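# Pack the listed carton, close the mailer, convey it

## Task

Read the order number on the front wall of the mailer box on the conveyor and pick the carton the packing list assigns to it (7727: nut bars, 5001: dry figs, 1324: tea bags, 2464: soap bars, 9428: oat bars). Set that carton inside the box, lying on its largest face on the box floor. No other carton may finish inside the box, on top of it, or leaning against it. Then close the box: both lid side flaps go inside the side walls, the lid rests flat on the walls, and the front flap is pushed inside the front wall until its tabs latch. Finally get the box to rest against the red stop at the far end of the conveyor. The box sits loose on the rollers with its front wall toward the arms and its lid, hinged at the back wall, open. The green button near the right arm brings the box forward to the red stop between the arms. The green button near the left arm sends a box resting square against that middle stop on to the end stop. A sensor on the post opposite watches the top of a box at the middle stop; its yellow light goes out only when the lid there is fully down.

## Robot and tools

Robot: two arms, left_arm (base near y +0.35 m, carrying a left hand) and right_arm (base near y -0.27 m, carrying a right hand). Each hand has five fingers driven by six motors.

Scene frame: origin at table-top height midway between the nominal bases, +x out over the table, +y toward left_arm, +z up. Image left/right do not match arm names. Printed hand positions (end_effector_position, metres) and orientations (end_effector_quat_wxyz) are in this frame and may be off by a few cm.

Hand point: a spot 0.05 m in front of the palm and 0.15 m from the wrist face. Its +z runs along the straight fingers, +y out of the palm, +x across the palm away from the thumb on the right hand (toward the thumb on the left hand). Straight fingertips reach 6-7 cm past it along +z and lie 6 cm behind it along -y. A wrist bracket on the little-finger side can strike objects.

The 28-number row (used by every moving call): numbers 1-6 are left_arm dx, dy, dz, rx, ry, rz; 7-12 left hand motors in the order little, ring, middle, index, thumb_bend, thumb_turn; 13 left force_limit; 14 left speed; 15-28 the same fourteen for right_arm. All values lie in [-1, 1]. Pose numbers are offsets, not poses: they are measured from that arm's current Hand target along the Hand target's own axes, where 1.0 equals 0.6 m or 180 degrees; rx, ry, rz form one rotation vector. Six zeros re-request the current Hand target. Hand numbers are absolute targets: +1 open/straight, -1 closed; for thumb_turn, -1 puts the thumb opposite the fingers, +1 beside the palm. force_limit maps -1..+1 to about 0..10 N (0..15 N for the two thumb motors); speed rises from near zero at -1 to full at +0.48 and above. Hand numbers never mean 'unchanged': to hold a hand, resend the last eight numbers actually executed for it (before any were sent, use hand_measured plus hand_force_limit and hand_speed). Grip objects about 3.5-6.5 cm thick (handles down to 2.5 cm) with the thumb turned in front. For a soft grip close at speed -0.94 or below. To tighten, raise force_limit and send a more closed target; to loosen, send a target more open than hand_measured.

execute_actions(actions, cameras): actions is a list of actions; each action is a list of 1 to 15 rows, one per 1/30 s step, and a short table repeats its last row for the remaining steps. Every row in an action counts from the pose at the start of that action, so repeating an offset in a new action moves further. cameras: list of names, ["all"], or []; omitted means all images only when actions is empty.

move(target, speed, blend, blocking, cameras): target is one 28-number row, or up to 15 rows, all offsets counted from the same starting Hand targets. Hands follow straight lines and finish together, in at least 0.5 s and at most 10 s. speed is metres per second (0.002-4.3, default 0.25; turning up to twice that in rad/s), one value or one per target. blend (metres) rounds corners between listed targets; 0 stops at each. blocking=false returns after about 0.5 s while motion continues. Paths ignore obstacles and the other arm; avoid passing near an arm's own base. The result adds a move: line (done, off_target, moving, held, fault) and any limits (paced = pose clipped, held = steps withheld).

wait(seconds 0-10, cameras): lets time pass while arms hold. stop(cameras): brakes a running move. zoom_image(camera, region [x0,y0,x1,y1] pixels, at most 504x504) enlarges part of the newest image of that camera. show_instructions() shows the reference pages. finished_scene(scene 1) ends the scene permanently.

Cameras: cam_high, cam_low, cam_behind, cam_over, cam_side, cam_station, cam_left_wrist, cam_right_wrist, each 504x504.

Reading results: Hand target is the last commanded pose after clipping; the hand point often rests 1-3 cm (up to 5 cm) short, usually low, without any contact. Send the missing distance as a further offset if needed. Orientation commands are clipped to within 40 degrees of the current one per step. hand_measured, hand_stopped_by (moving, target, force, stalled, fault) and hand_load_n follow the six-motor order; a lost grip shows as hand_load_n dropping toward 0. Joint torques include the arm's own weight. A MOTOR HOT line warns of heating; at 100 C that arm drops and is disabled 30-60 s, so avoid long stretched-out holds or pushing toward unreachable poses.

Cautions: a blocked arm keeps pressing, so command it back past its hand point to release. Move slowly near contact; faster moves and targets deeper past the contact press harder. Never let the two hands collide or grip each other. Don't drop cartons, release them while moving, slam the box, or push anything off the work area. Keep finger loads moderate. Occasionally a loose object gets nudged by an outside disturbance.

Each tool is called after "Emit:" as name([rows], argument=value, ...), one row to a line, values as JSON.

Reference images:

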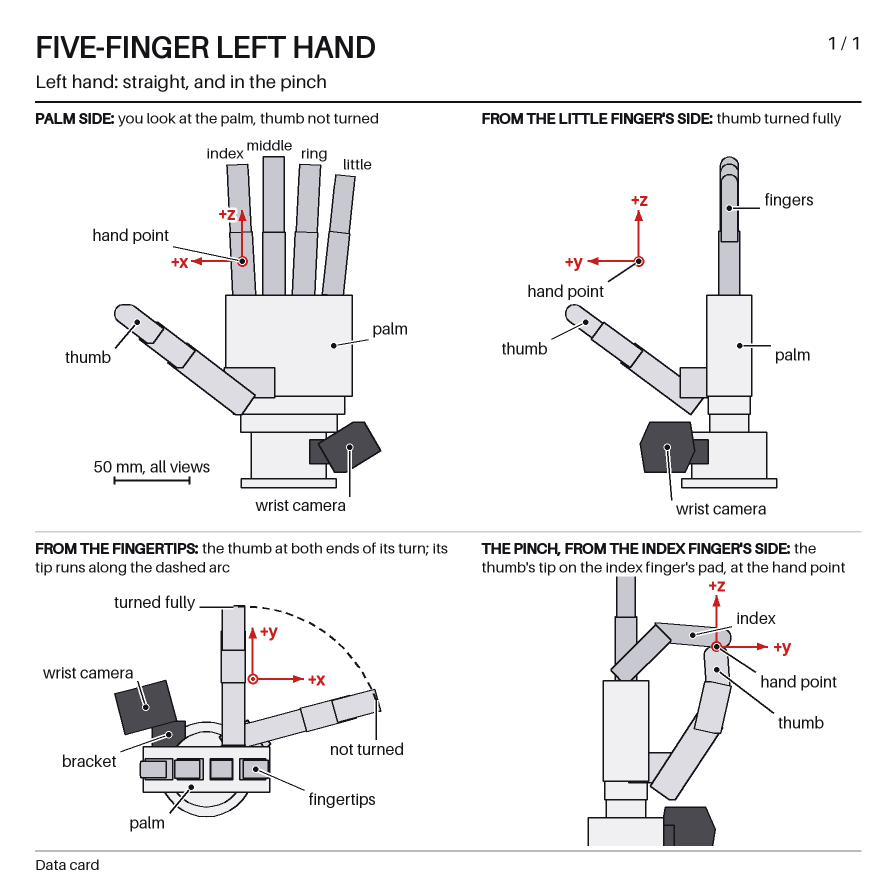

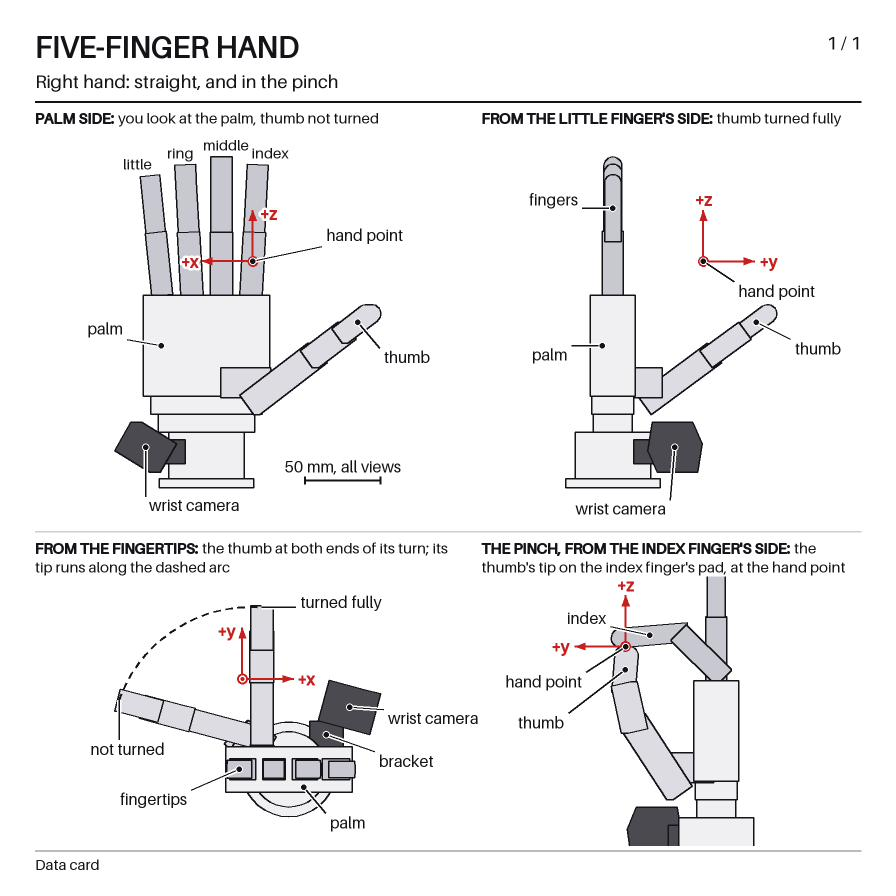

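## Session

Emit:
execute_actions(actions=[])

Scene clock: 0.00 s.
left_arm: end_effector_position=(+0.3603, +0.3812, +0.4021) hand_measured=(+1.000, +1.000, +1.000, +1.000, +1.000, +1.000) hand_load_n=(+0.0, +0.0, +0.0, +0.0, +0.0, +0.0) hand_stopped_by=(target, target, target, target, target, target) hand_force_limit=0.00 hand_speed=-0.80 end_effector_quat_wxyz=(+0.109, -0.522, +0.791, -0.300) | right_arm: end_effector_position=(-0.2378, -0.4023, +0.0973) hand_measured=(+1.000, +1.000, +1.000, +1.000, +1.000, +1.000) hand_load_n=(+0.0, +0.0, +0.0, +0.0, +0.0, +0.0) hand_stopped_by=(target, target, target, target, target, target) hand_force_limit=0.00 hand_speed=-0.80 end_effector_quat_wxyz=(-0.175, -0.152, +0.970, +0.074)
Joint positions: left_arm=[0.363 1.118 1.508 -1.586 0.543 0.685] | right_arm=[-2.165 1.048 0.657 -1.056 0.362 -0.895]
Joint velocities: within noise
Joint torques (N m): no reading
Heat: left arm: hottest waist 37 °C; right arm: hottest waist 35 °C.
Hand target: left_arm +0.3629, +0.3823, +0.4119; +0.122, -0.518, +0.791, -0.302 | right_arm -0.2417, -0.4086, +0.1026; -0.180, -0.150, +0.970, +0.068

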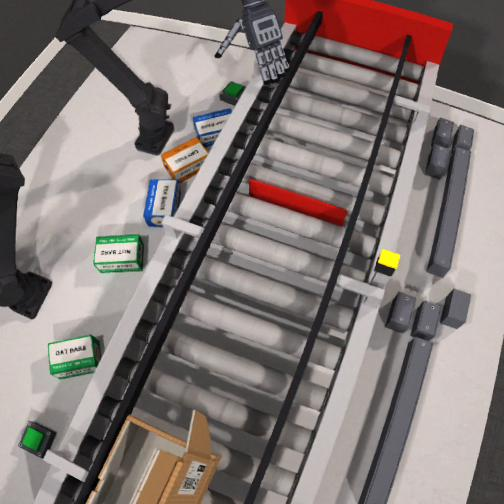

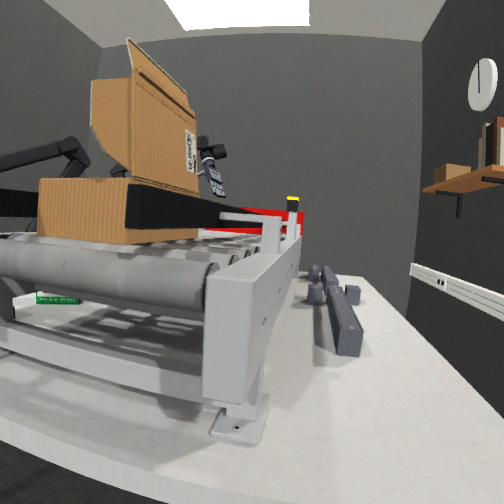

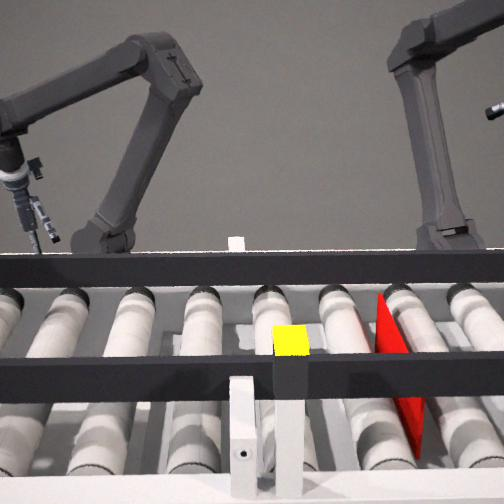

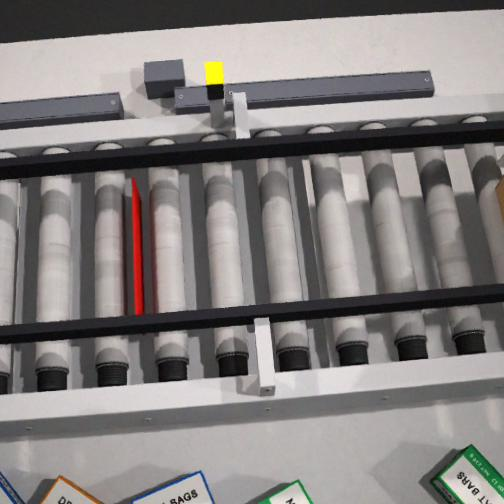

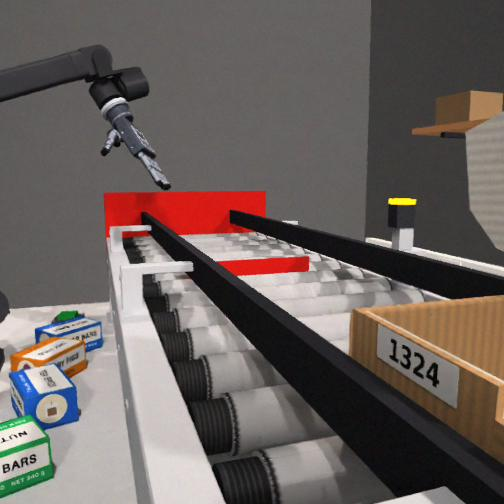

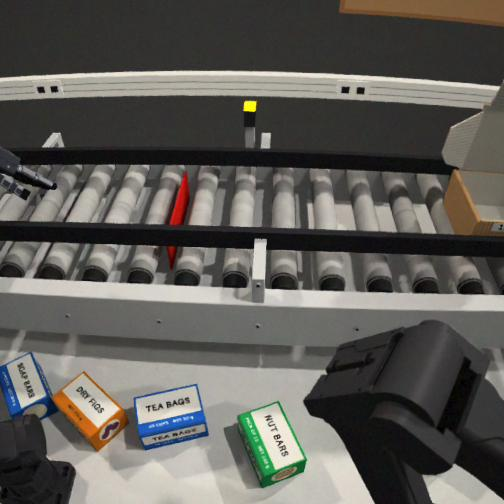

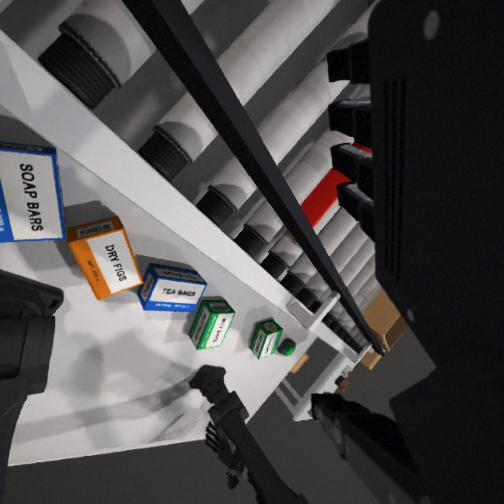

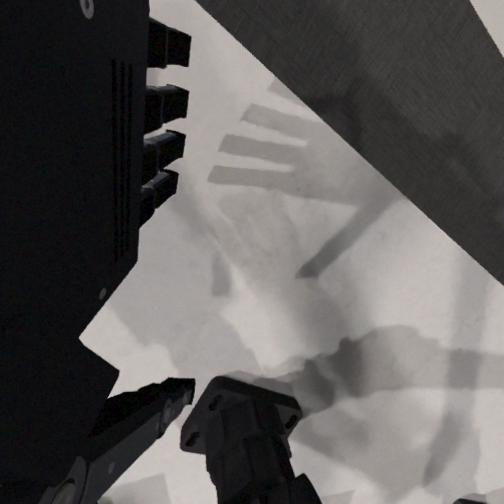

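Emit:
zoom_image(camera="cam_side", region=[340, 260, 504, 424])

Emit:
zoom_image(camera="cam_high", region=[0, 300, 252, 504])

Emit:
zoom_image(camera="cam_station", region=[0, 300, 320, 504])

Emit:
zoom_image(camera="cam_station", region=[340, 60, 504, 300])

Scaled by 3.073.

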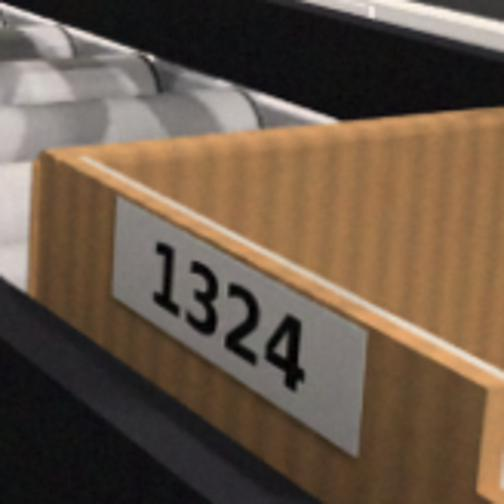

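Scaled by 2.000.

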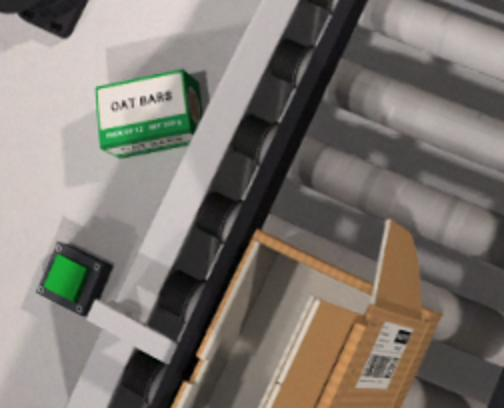

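Scaled by 1.575.

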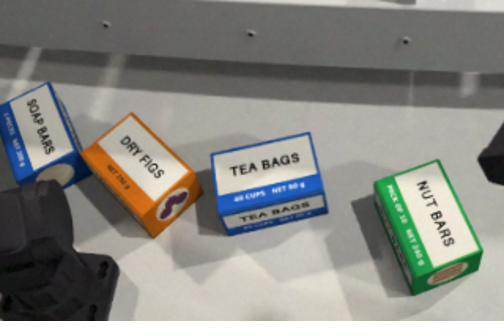

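Scaled by 2.100.

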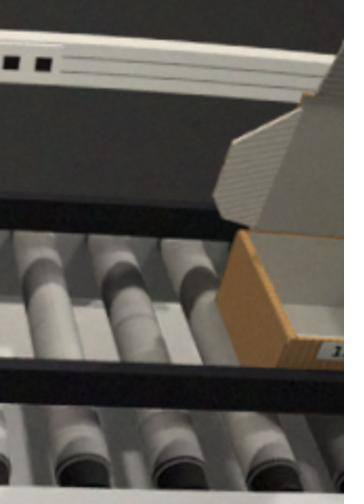

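Emit:
zoom_image(camera="cam_station", region=[120, 370, 220, 470])

Emit:
zoom_image(camera="cam_high", region=[120, 150, 220, 250])

Emit:
zoom_image(camera="cam_left_wrist", region=[100, 220, 260, 380])

Emit:
zoom_image(camera="cam_side", region=[0, 300, 160, 460])

Emit:
zoom_image(camera="cam_high", region=[60, 360, 260, 504])

Emit:
zoom_image(camera="cam_low", region=[0, 20, 300, 300])

Scaled by 5.040.

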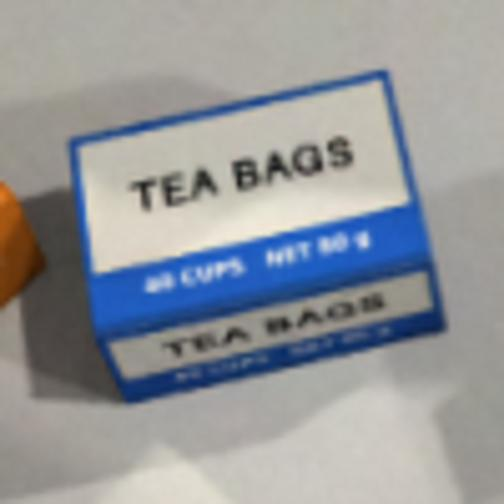

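Scaled by 5.040.

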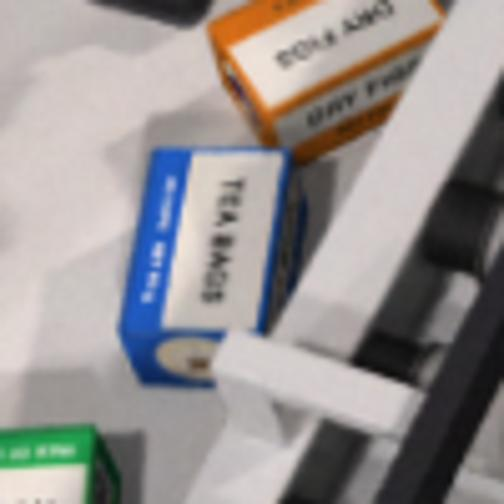

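Scaled by 3.150.

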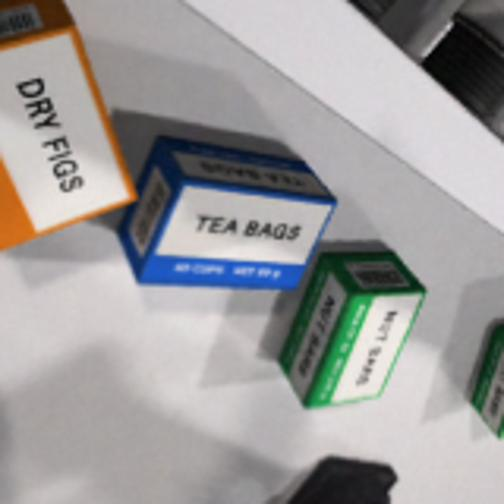

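Scaled by 3.150.

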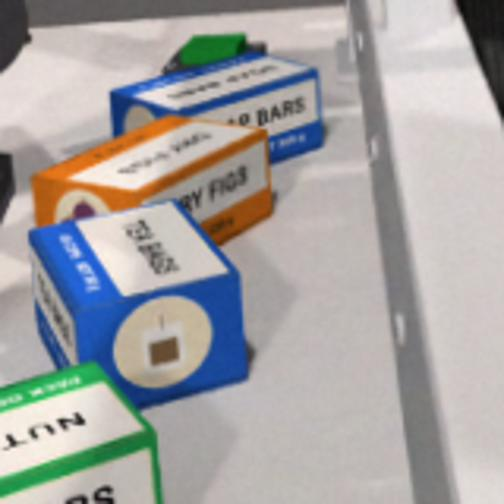

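Scaled by 2.520.

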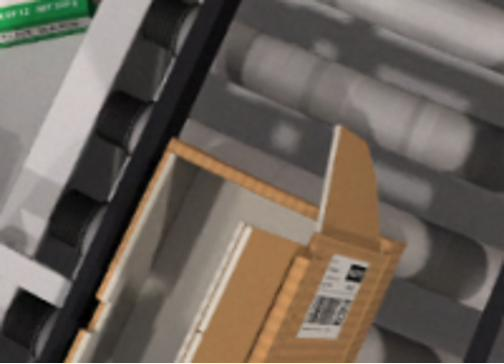

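Scaled by 1.680.

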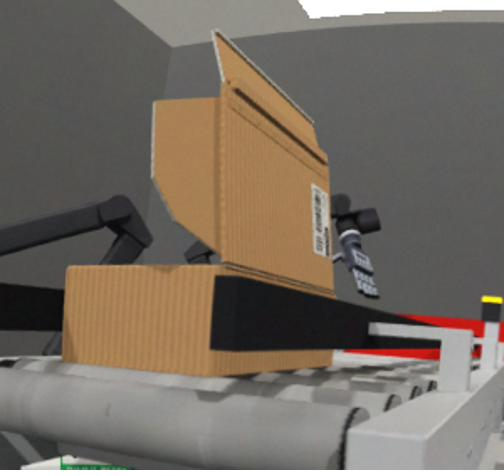

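Emit:
move([
  [0,0,0,0,0,0,1,1,1,1,1,1,0,-0.8, 0.0774,-0.1484,-0.2679,0.0255,-0.0324,-0.0319,-1,-1,-1,-1,1,1,0,0.2],
  [0,0,0,0,0,0,1,1,1,1,1,1,0,-0.8, -0.1267,-0.4176,-0.3943,0.051,-0.0648,-0.0638,-1,-1,-1,-1,1,1,0,0.2],
  [0,0,0,0,0,0,1,1,1,1,1,1,0,-0.8, -0.5075,-0.3972,-0.4712,0.0766,-0.0972,-0.0957,-1,-1,-1,-1,1,1,0,0.2],
], speed=0.3, blend=0.05, cameras=["cam_high","cam_station","cam_right_wrist","cam_over"])

Scene clock: 119.63 s.
left_arm: end_effector_position=(+0.3603, +0.3812, +0.4021) hand_measured=(+1.000, +1.000, +1.000, +1.000, +1.000, +1.000) hand_load_n=(+0.0, +0.0, +0.0, +0.0, +0.0, +0.0) hand_stopped_by=(target, target, target, target, target, target) hand_force_limit=0.00 hand_speed=-0.80 end_effector_quat_wxyz=(+0.109, -0.522, +0.791, -0.300) | right_arm: end_effector_position=(+0.1978, -0.5551, +0.2302) hand_measured=(-1.000, -1.000, -1.000, -1.000, +1.000, +1.000) hand_load_n=(+0.0, +0.0, +0.0, +0.0, +0.0, +0.0) hand_stopped_by=(target, target, target, target, target, target) hand_force_limit=0.00 hand_speed=0.20 end_effector_quat_wxyz=(+0.003, -0.310, +0.951, -0.007)
Joint positions: left_arm=[0.363 1.118 1.508 -1.586 0.543 0.685] | right_arm=[-0.979 1.455 1.41 -1.511 -0.001 -0.006]
Joint torques (N m): left_arm=[-1.2 -5.66 9.32 0.57 0.32 -0.08] | right_arm=[-0.44 -11.34 8.9 1.36 0.09 0.22]
Heat: left arm: hottest elbow 38 °C; right arm: hottest elbow 43 °C.
Hand target: left_arm +0.3629, +0.3823, +0.4119; +0.122, -0.518, +0.791, -0.302 | right_arm +0.1973, -0.5598, +0.2200; +0.000, -0.301, +0.954, +0.000
Off the commanded pose: left_arm 0.010 m, 2 deg | right_arm 0.011 m, 1 deg.
move: off_target (right_arm)
camera_calibration:
cam_right_wrist: T_world_to_cam=[[-0.804959, 0.592389, -0.0334138, 0.496811], [0.483778, 0.687893, 0.541075, 0.156809], [0.343512, 0.419378, -0.84031, 0.472909], [0, 0, 0, 1]] pos_world=[0.161602, -0.600501, 0.329146]
Images, in order (width x height): cam_high 504x504, cam_over 504x504, cam_station 504x504, cam_right_wrist 504x504.

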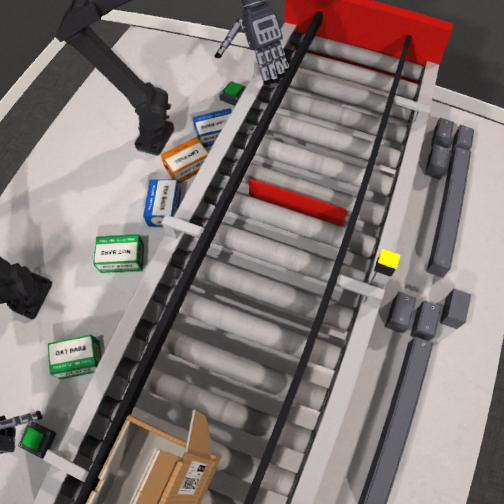

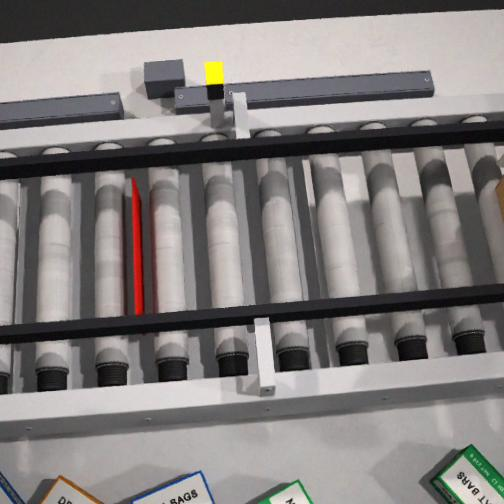

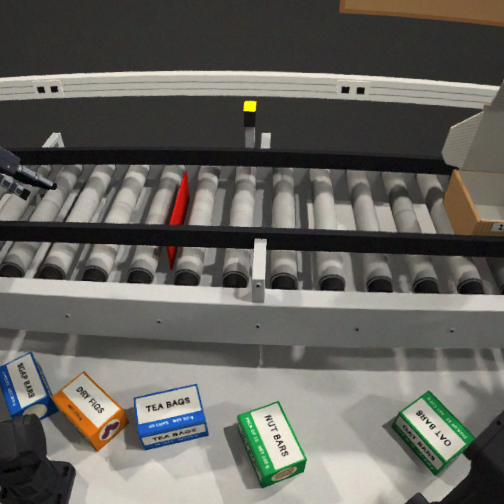

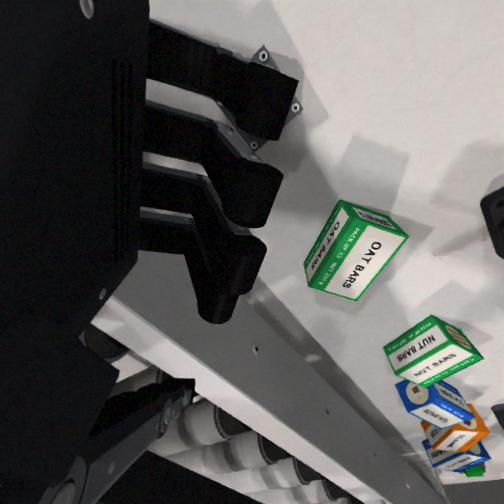

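Emit:
move(target=[0,0,0,0,0,0,1,1,1,1,1,1,0,-0.8, 0.044,0.039,0.1833,0,0,0,-1,-1,-1,-1,1,1,0,0.2], speed=0.15, cameras=["cam_high","cam_side","cam_right_wrist"])

Scene clock: 132.07 s.
left_arm: end_effector_position=(+0.3603, +0.3812, +0.4021) hand_measured=(+1.000, +1.000, +1.000, +1.000, +1.000, +1.000) hand_load_n=(+0.0, +0.5, +0.0, +0.0, +0.0, +0.0) hand_stopped_by=(target, target, target, target, target, target) hand_force_limit=0.00 hand_speed=-0.80 end_effector_quat_wxyz=(+0.109, -0.522, +0.791, -0.300) | right_arm: end_effector_position=(+0.1651, -0.5530, +0.1169) hand_measured=(-1.000, -1.000, -1.000, -1.000, +1.000, +1.000) hand_load_n=(+0.0, +0.0, +0.0, +0.0, +0.0, +0.0) hand_stopped_by=(target, target, target, target, target, target) hand_force_limit=0.00 hand_speed=0.20 end_effector_quat_wxyz=(+0.001, -0.301, +0.954, -0.003)
Joint positions: left_arm=[0.363 1.118 1.508 -1.586 0.543 0.685] | right_arm=[-1.044 1.466 1.117 -1.215 -0.001 -0.051]
Joint torques (N m): left_arm=[-1.08 -5.07 9.35 0.55 0.31 -0.07] | right_arm=[-0.03 -11.11 8.59 1.25 0.03 0.03]
Heat: left arm: hottest elbow 39 °C; right arm: hottest elbow 43 °C.
Hand target: left_arm +0.3629, +0.3823, +0.4119; +0.122, -0.518, +0.791, -0.302 | right_arm +0.1624, -0.5557, +0.1101; +0.000, -0.301, +0.954, +0.000
Off the commanded pose: left_arm 0.010 m, 2 deg | right_arm 0.008 m, 0 deg.
move: done
camera_calibration:
cam_right_wrist: T_world_to_cam=[[-0.793138, 0.608497, -0.0257493, 0.471588], [0.49994, 0.674621, 0.54309, 0.222152], [0.34784, 0.417872, -0.83928, 0.386324], [0, 0, 0, 1]] pos_world=[0.128593, -0.598263, 0.215728]
Images, in order (width x height): cam_high 504x504, cam_side 504x504, cam_right_wrist 504x504.

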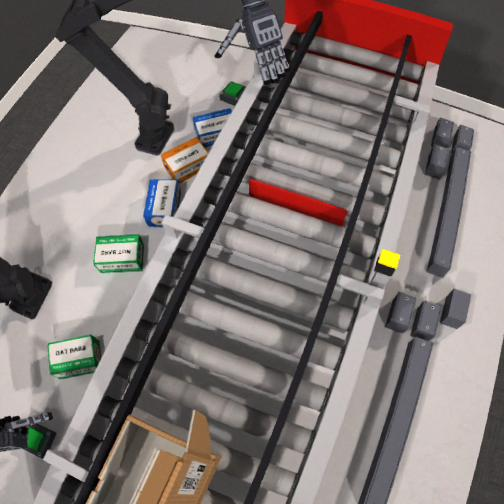

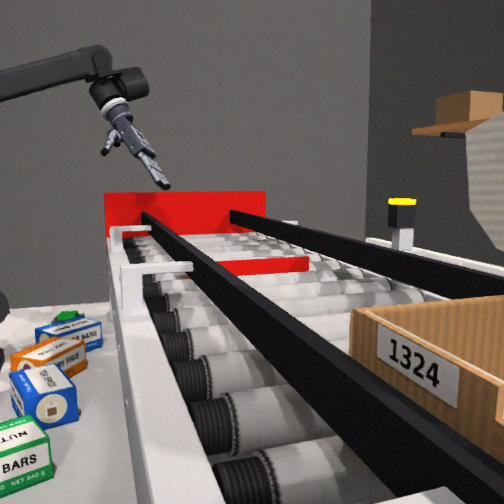

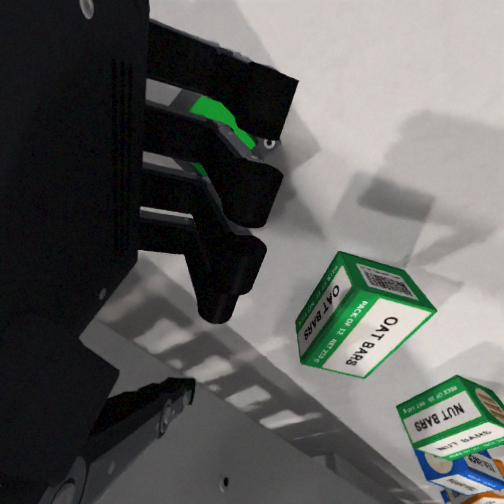

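Emit:
move(target=[0,0,0,0,0,0,1,1,1,1,1,1,0,-0.8, 0.0,0.0,0.108,0,0,0,-1,-1,-1,-1,1,1,0,0.2], speed=0.08, cameras=["cam_high","cam_right_wrist"])

Emit:
zoom_image(camera="cam_high", region=[0, 380, 120, 500])

Scene clock: 137.53 s.
left_arm: end_effector_position=(+0.3603, +0.3812, +0.4021) hand_measured=(+1.000, +1.000, +1.000, +1.000, +1.000, +1.000) hand_load_n=(+0.0, +0.0, +0.0, +0.0, +0.0, -0.5) hand_stopped_by=(target, target, target, target, target, target) hand_force_limit=0.00 hand_speed=-0.80 end_effector_quat_wxyz=(+0.109, -0.522, +0.791, -0.300) | right_arm: end_effector_position=(+0.1662, -0.5549, +0.0530) hand_measured=(-1.000, -1.000, -1.000, -1.000, +1.000, +1.000) hand_load_n=(+0.0, +0.5, +0.0, +0.0, +0.0, +0.0) hand_stopped_by=(target, target, target, target, target, target) hand_force_limit=0.00 hand_speed=0.20 end_effector_quat_wxyz=(+0.002, -0.301, +0.954, -0.005)
Joint positions: left_arm=[0.363 1.118 1.508 -1.586 0.543 0.685] | right_arm=[-1.044 1.544 1.02 -1.037 -0.001 -0.052]
Joint torques (N m): left_arm=[-1.08 -5.48 9.31 0.57 0.3 -0.08] | right_arm=[-0.26 -11.75 7.69 1.36 0.04 0.07]
Heat: left arm: hottest elbow 39 °C; right arm: hottest elbow 42 °C.
Hand target: left_arm +0.3629, +0.3823, +0.4119; +0.122, -0.518, +0.791, -0.302 | right_arm +0.1624, -0.5556, +0.0452; +0.000, -0.301, +0.954, +0.000
Off the commanded pose: left_arm 0.010 m, 2 deg | right_arm 0.009 m, 1 deg.
move: done
camera_calibration:
cam_right_wrist: T_world_to_cam=[[-0.793594, 0.607776, -0.0285751, 0.471768], [0.498535, 0.676442, 0.542116, 0.258853], [0.348814, 0.415974, -0.839818, 0.331836], [0, 0, 0, 1]] pos_world=[0.129596, -0.599864, 0.151834]
Images, in order (width x height): cam_high 504x504, cam_right_wrist 504x504.

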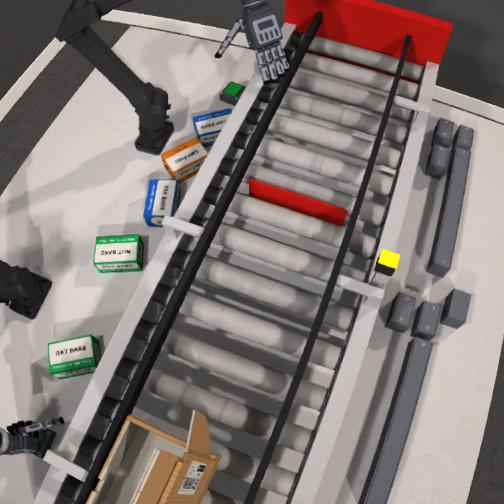

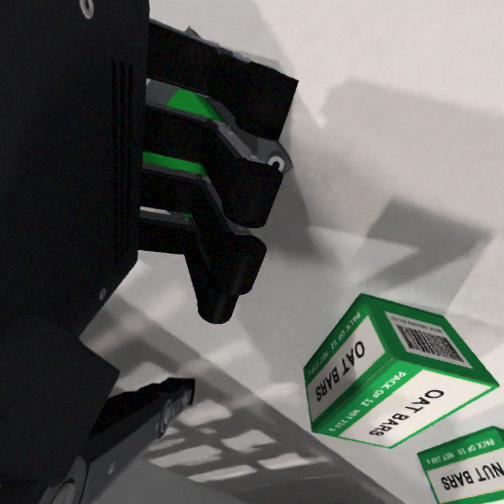

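Scaled by 4.200.

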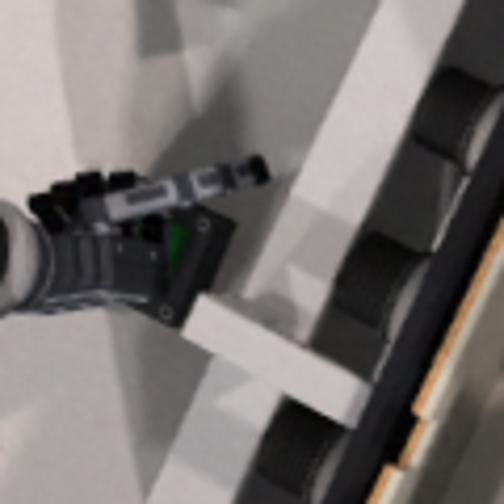

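Emit:
move(target=[0,0,0,0,0,0,1,1,1,1,1,1,0,-0.8, 0.008,-0.008,0.045,0,0,0,-1,-1,-1,-1,1,1,0,0.2], speed=0.05, cameras=["cam_high","cam_right_wrist"])

Scene clock: 141.83 s.
left_arm: end_effector_position=(+0.3603, +0.3812, +0.4021) hand_measured=(+1.000, +1.000, +1.000, +1.000, +1.000, +1.000) hand_load_n=(+0.0, +0.0, +0.0, +0.0, +0.0, +0.0) hand_stopped_by=(target, target, target, target, target, target) hand_force_limit=0.00 hand_speed=-0.80 end_effector_quat_wxyz=(+0.109, -0.522, +0.791, -0.300) | right_arm: end_effector_position=(+0.1682, -0.5643, +0.0348) hand_measured=(-1.000, -1.000, -1.000, -1.000, +1.000, +1.000) hand_load_n=(+0.0, -1.0, +0.0, +0.0, +0.0, +0.0) hand_stopped_by=(target, target, target, target, target, target) hand_force_limit=0.00 hand_speed=0.20 end_effector_quat_wxyz=(+0.004, -0.302, +0.953, -0.014)
Joint positions: left_arm=[0.363 1.118 1.508 -1.586 0.543 0.685] | right_arm=[-1.051 1.578 1.008 -0.972 -0.001 -0.061]
Joint torques (N m): left_arm=[-1.03 -5.54 9.32 0.61 0.31 -0.08] | right_arm=[-0.21 -10.93 7.05 1.66 0.07 -0.02]
Heat: left arm: hottest elbow 39 °C; right arm: hottest elbow 42 °C.
Hand target: left_arm +0.3629, +0.3823, +0.4119; +0.122, -0.518, +0.791, -0.302 | right_arm +0.1612, -0.5623, +0.0182; +0.000, -0.301, +0.954, +0.000
Off the commanded pose: left_arm 0.010 m, 2 deg | right_arm 0.018 m, 2 deg.
move: off_target (right_arm)
camera_calibration:
cam_right_wrist: T_world_to_cam=[[-0.79391, 0.606262, -0.0464094, 0.478327], [0.492369, 0.685794, 0.535966, 0.280633], [0.356763, 0.402658, -0.842963, 0.311025], [0, 0, 0, 1]] pos_world=[0.130611, -0.607685, 0.133971]
Images, in order (width x height): cam_high 504x504, cam_right_wrist 504x504.

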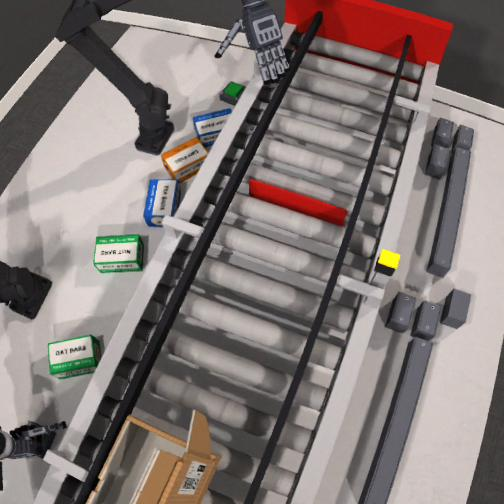

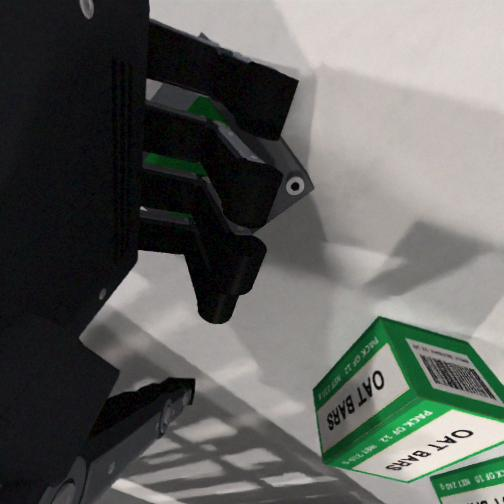

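Emit:
wait(seconds=0.5, cameras=["cam_high"])

Scene clock: 144.00 s.
left_arm: end_effector_position=(+0.3603, +0.3812, +0.4021) hand_measured=(+1.000, +1.000, +1.000, +1.000, +1.000, +1.000) hand_load_n=(+0.0, +0.0, +0.0, +0.0, +0.0, +0.0) hand_stopped_by=(target, target, target, target, target, target) hand_force_limit=0.00 hand_speed=-0.80 end_effector_quat_wxyz=(+0.109, -0.522, +0.791, -0.300) | right_arm: end_effector_position=(+0.1682, -0.5643, +0.0348) hand_measured=(-1.000, -1.000, -1.000, -1.000, +1.000, +1.000) hand_load_n=(+0.0, -1.0, +0.0, +0.0, +0.0, +0.0) hand_stopped_by=(target, target, target, target, target, target) hand_force_limit=0.00 hand_speed=0.20 end_effector_quat_wxyz=(+0.004, -0.302, +0.953, -0.014)
Joint positions: left_arm=[0.363 1.118 1.508 -1.586 0.543 0.685] | right_arm=[-1.051 1.578 1.008 -0.972 -0.001 -0.061]
Joint torques (N m): left_arm=[-0.91 -5.42 9.31 0.55 0.3 -0.07] | right_arm=[-0.79 -10.52 6.83 1.62 0.09 0.03]
Heat: left arm: hottest elbow 39 °C; right arm: hottest elbow 42 °C.
Hand target: left_arm +0.3629, +0.3823, +0.4119; +0.122, -0.518, +0.791, -0.302 | right_arm +0.1612, -0.5623, +0.0182; +0.000, -0.301, +0.954, +0.000
Off the commanded pose: left_arm 0.010 m, 2 deg | right_arm 0.018 m, 2 deg.
wait: 0.50 s; at rest from the start
Images, in order (width x height): cam_high 504x504.

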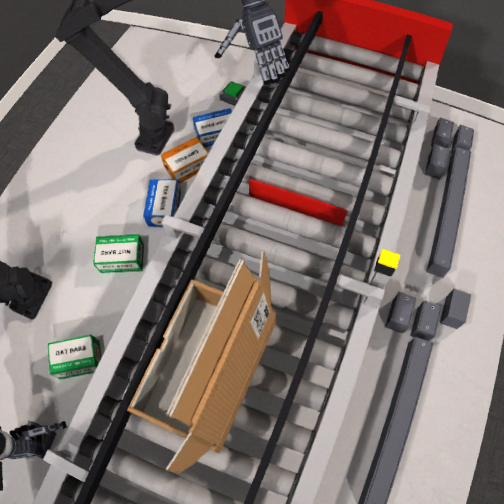

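Emit:
move(target=[0,0,0,0,0,0,1,1,1,1,1,1,0,-0.8, 0.0,0.0,-0.25,0,0,0,-1,-1,-1,-1,1,1,0,0.2], speed=0.15, cameras=["cam_high","cam_over","cam_side","cam_station","cam_behind","cam_low"])

Scene clock: 147.63 s.
left_arm: end_effector_position=(+0.3603, +0.3812, +0.4021) hand_measured=(+1.000, +1.000, +1.000, +1.000, +1.000, +1.000) hand_load_n=(+0.0, +0.0, +0.0, +0.0, +0.0, +0.0) hand_stopped_by=(target, target, target, target, target, target) hand_force_limit=0.00 hand_speed=-0.80 end_effector_quat_wxyz=(+0.109, -0.522, +0.791, -0.300) | right_arm: end_effector_position=(+0.1588, -0.5497, +0.1566) hand_measured=(-1.000, -1.000, -1.000, -1.000, +1.000, +1.000) hand_load_n=(+0.0, +0.0, +0.0, +0.0, +0.0, +0.0) hand_stopped_by=(target, target, target, target, target, target) hand_force_limit=0.00 hand_speed=0.20 end_effector_quat_wxyz=(-0.002, -0.302, +0.953, +0.012)
Joint positions: left_arm=[0.363 1.118 1.508 -1.586 0.543 0.685] | right_arm=[-1.052 1.442 1.195 -1.348 -0.001 -0.063]
Joint torques (N m): left_arm=[-1.26 -5.25 9.31 0.51 0.3 -0.08] | right_arm=[-0.09 -11.58 12.49 0.51 0.07 0.04]
Heat: left arm: hottest elbow 39 °C; right arm: hottest elbow 42 °C.
Hand target: left_arm +0.3629, +0.3823, +0.4119; +0.122, -0.518, +0.791, -0.302 | right_arm +0.1612, -0.5624, +0.1682; +0.000, -0.301, +0.954, +0.000
Off the commanded pose: left_arm 0.010 m, 2 deg | right_arm 0.017 m, 1 deg.
move: off_target (right_arm)
Images, in order (width x height): cam_high 504x504, cam_low 504x504, cam_behind 504x504, cam_over 504x504, cam_side 504x504, cam_station 504x504.

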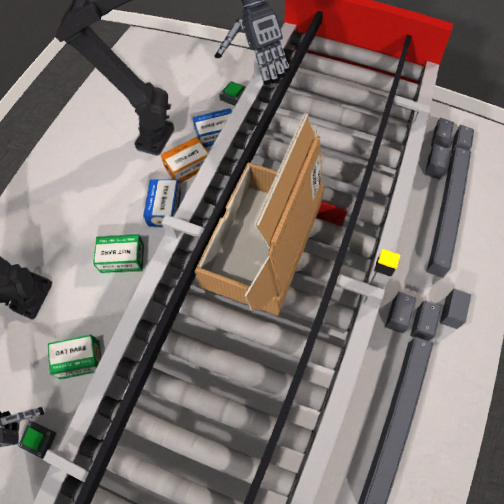

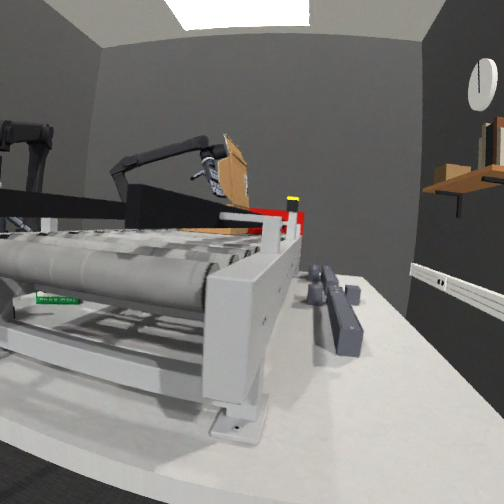

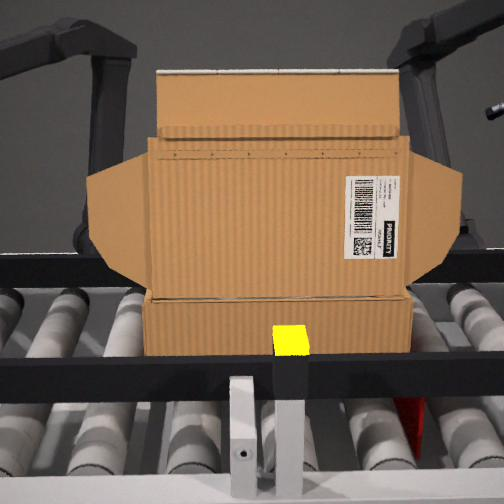

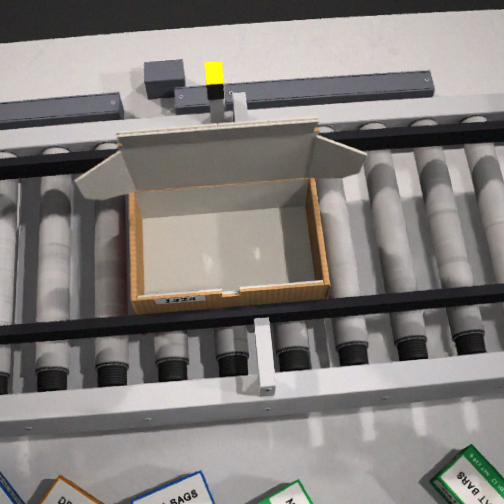

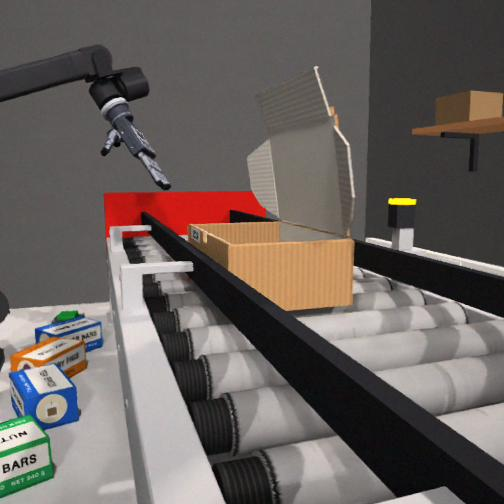

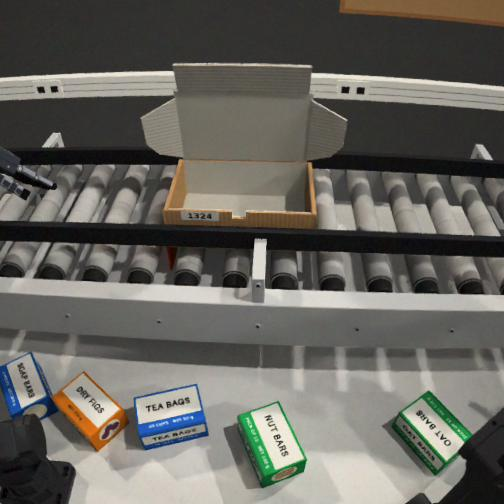

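Emit:
zoom_image(camera="cam_station", region=[130, 50, 360, 280])

Emit:
zoom_image(camera="cam_over", region=[70, 100, 380, 410])

Emit:
zoom_image(camera="cam_behind", region=[70, 40, 480, 450])

Emit:
zoom_image(camera="cam_side", region=[150, 50, 370, 350])

Scaled by 2.191.

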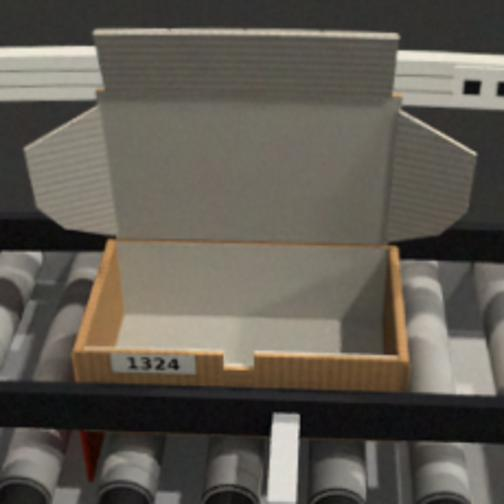

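Scaled by 1.626.

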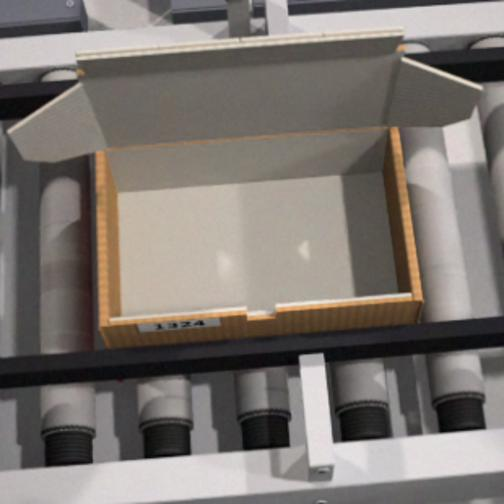

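Scaled by 1.229.

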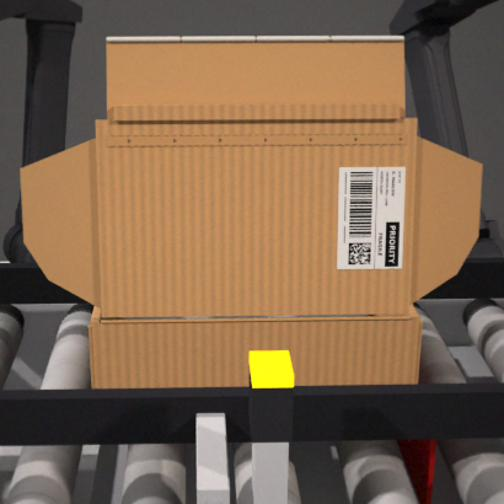

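Scaled by 1.680.

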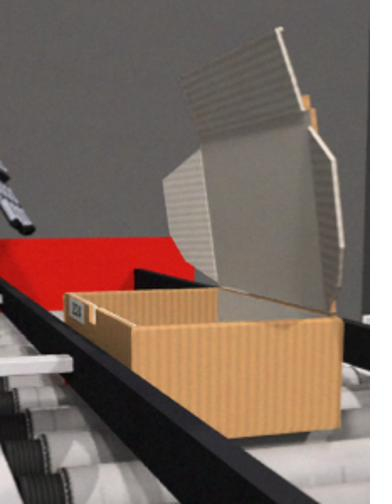

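Emit:
move([
  [0,0,0,0,0,0,1,1,1,1,1,1,0,-0.8, -0.3175,0.1073,-0.32,0.1028,-0.0771,-0.1509,0.7,0.7,0.7,0.7,1,-1,0,0.2],
  [0,0,0,0,0,0,1,1,1,1,1,1,0,-0.8, -0.6523,0.585,-0.32,0.2314,-0.1735,-0.3395,0.7,0.7,0.7,0.7,1,-1,0,0.2],
  [0,0,0,0,0,0,1,1,1,1,1,1,0,-0.8, -0.6977,0.9401,-0.12,0.2571,-0.1928,-0.3772,0.7,0.7,0.7,0.7,1,-1,0,0.2],
], speed=0.3, blend=0.05, cameras=["cam_high","cam_station","cam_right_wrist","cam_side"])

Scene clock: 219.30 s.
left_arm: end_effector_position=(+0.3603, +0.3812, +0.4021) hand_measured=(+1.000, +1.000, +1.000, +1.000, +1.000, +1.000) hand_load_n=(+0.0, +0.0, +0.0, +0.0, +0.0, +0.0) hand_stopped_by=(target, target, target, target, target, target) hand_force_limit=0.00 hand_speed=-0.80 end_effector_quat_wxyz=(+0.109, -0.522, +0.791, -0.300) | right_arm: end_effector_position=(+0.1776, +0.1382, +0.2391) hand_measured=(+0.700, +0.700, +0.700, +0.700, +1.000, -1.000) hand_load_n=(+0.0, +0.0, +0.0, +0.0, +0.0, +0.0) hand_stopped_by=(target, target, target, target, target, target) hand_force_limit=0.00 hand_speed=0.20 end_effector_quat_wxyz=(-0.363, +0.731, -0.512, +0.267)
Joint positions: left_arm=[0.363 1.118 1.508 -1.586 0.543 0.685] | right_arm=[1.212 1.171 1.047 -0.759 0.695 0.639]
Joint torques (N m): left_arm=[-1.08 -5.71 9.36 0.59 0.32 -0.09] | right_arm=[0.38 -8.59 10.11 2.51 0.66 0.23]
Heat: left arm: hottest elbow 39 °C; right arm: hottest elbow 46 °C.
Hand target: left_arm +0.3629, +0.3823, +0.4119; +0.122, -0.518, +0.791, -0.302 | right_arm +0.1797, +0.1397, +0.2407; -0.371, +0.724, -0.518, +0.265
Off the commanded pose: left_arm 0.010 m, 2 deg | right_arm 0.003 m, 1 deg.
move: done
camera_calibration:
cam_right_wrist: T_world_to_cam=[[-0.414784, -0.479762, -0.773164, 0.325905], [-0.8253, 0.556192, 0.0976268, 0.0414775], [0.38319, 0.678586, -0.626646, 0.102558], [0, 0, 0, 1]] pos_world=[0.130112, 0.0636927, 0.312196]
Images, in order (width x height): cam_high 504x504, cam_side 504x504, cam_station 504x504, cam_right_wrist 504x504.

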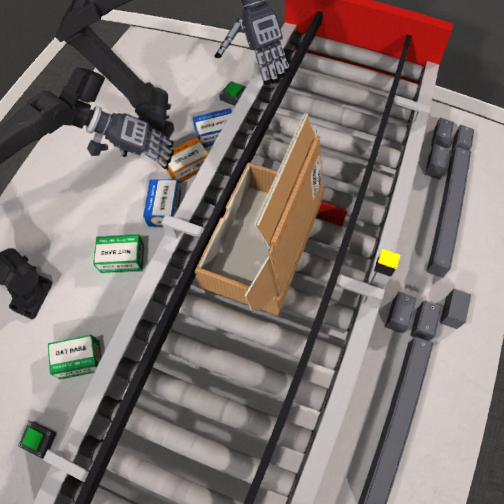

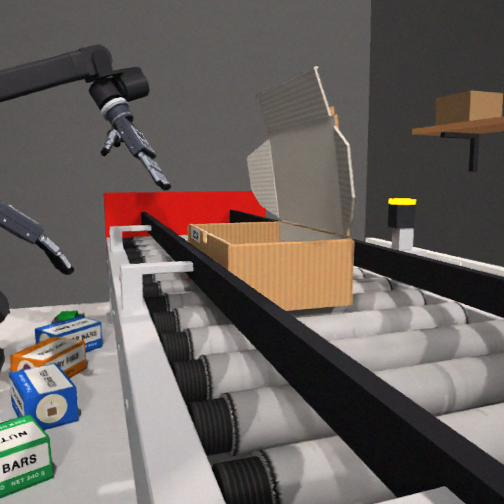

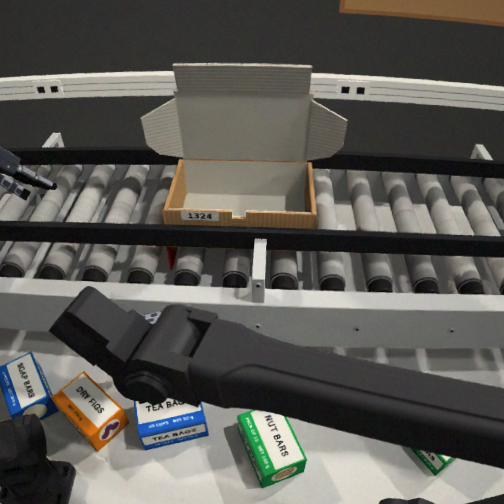

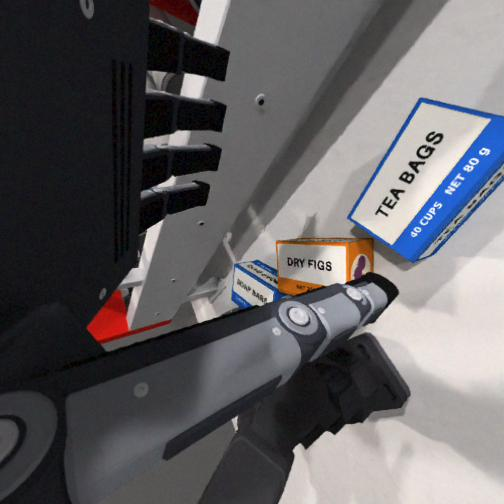

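Emit:
zoom_image(camera="cam_right_wrist", region=[304, 60, 504, 300])

Scaled by 2.100.

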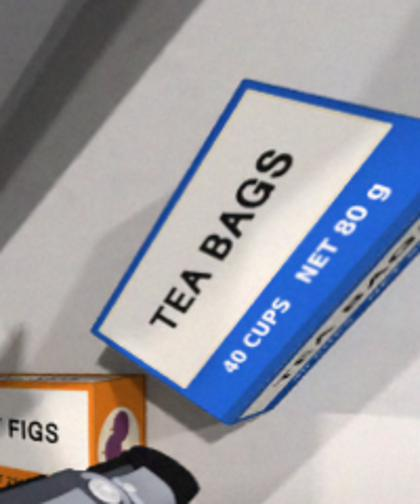

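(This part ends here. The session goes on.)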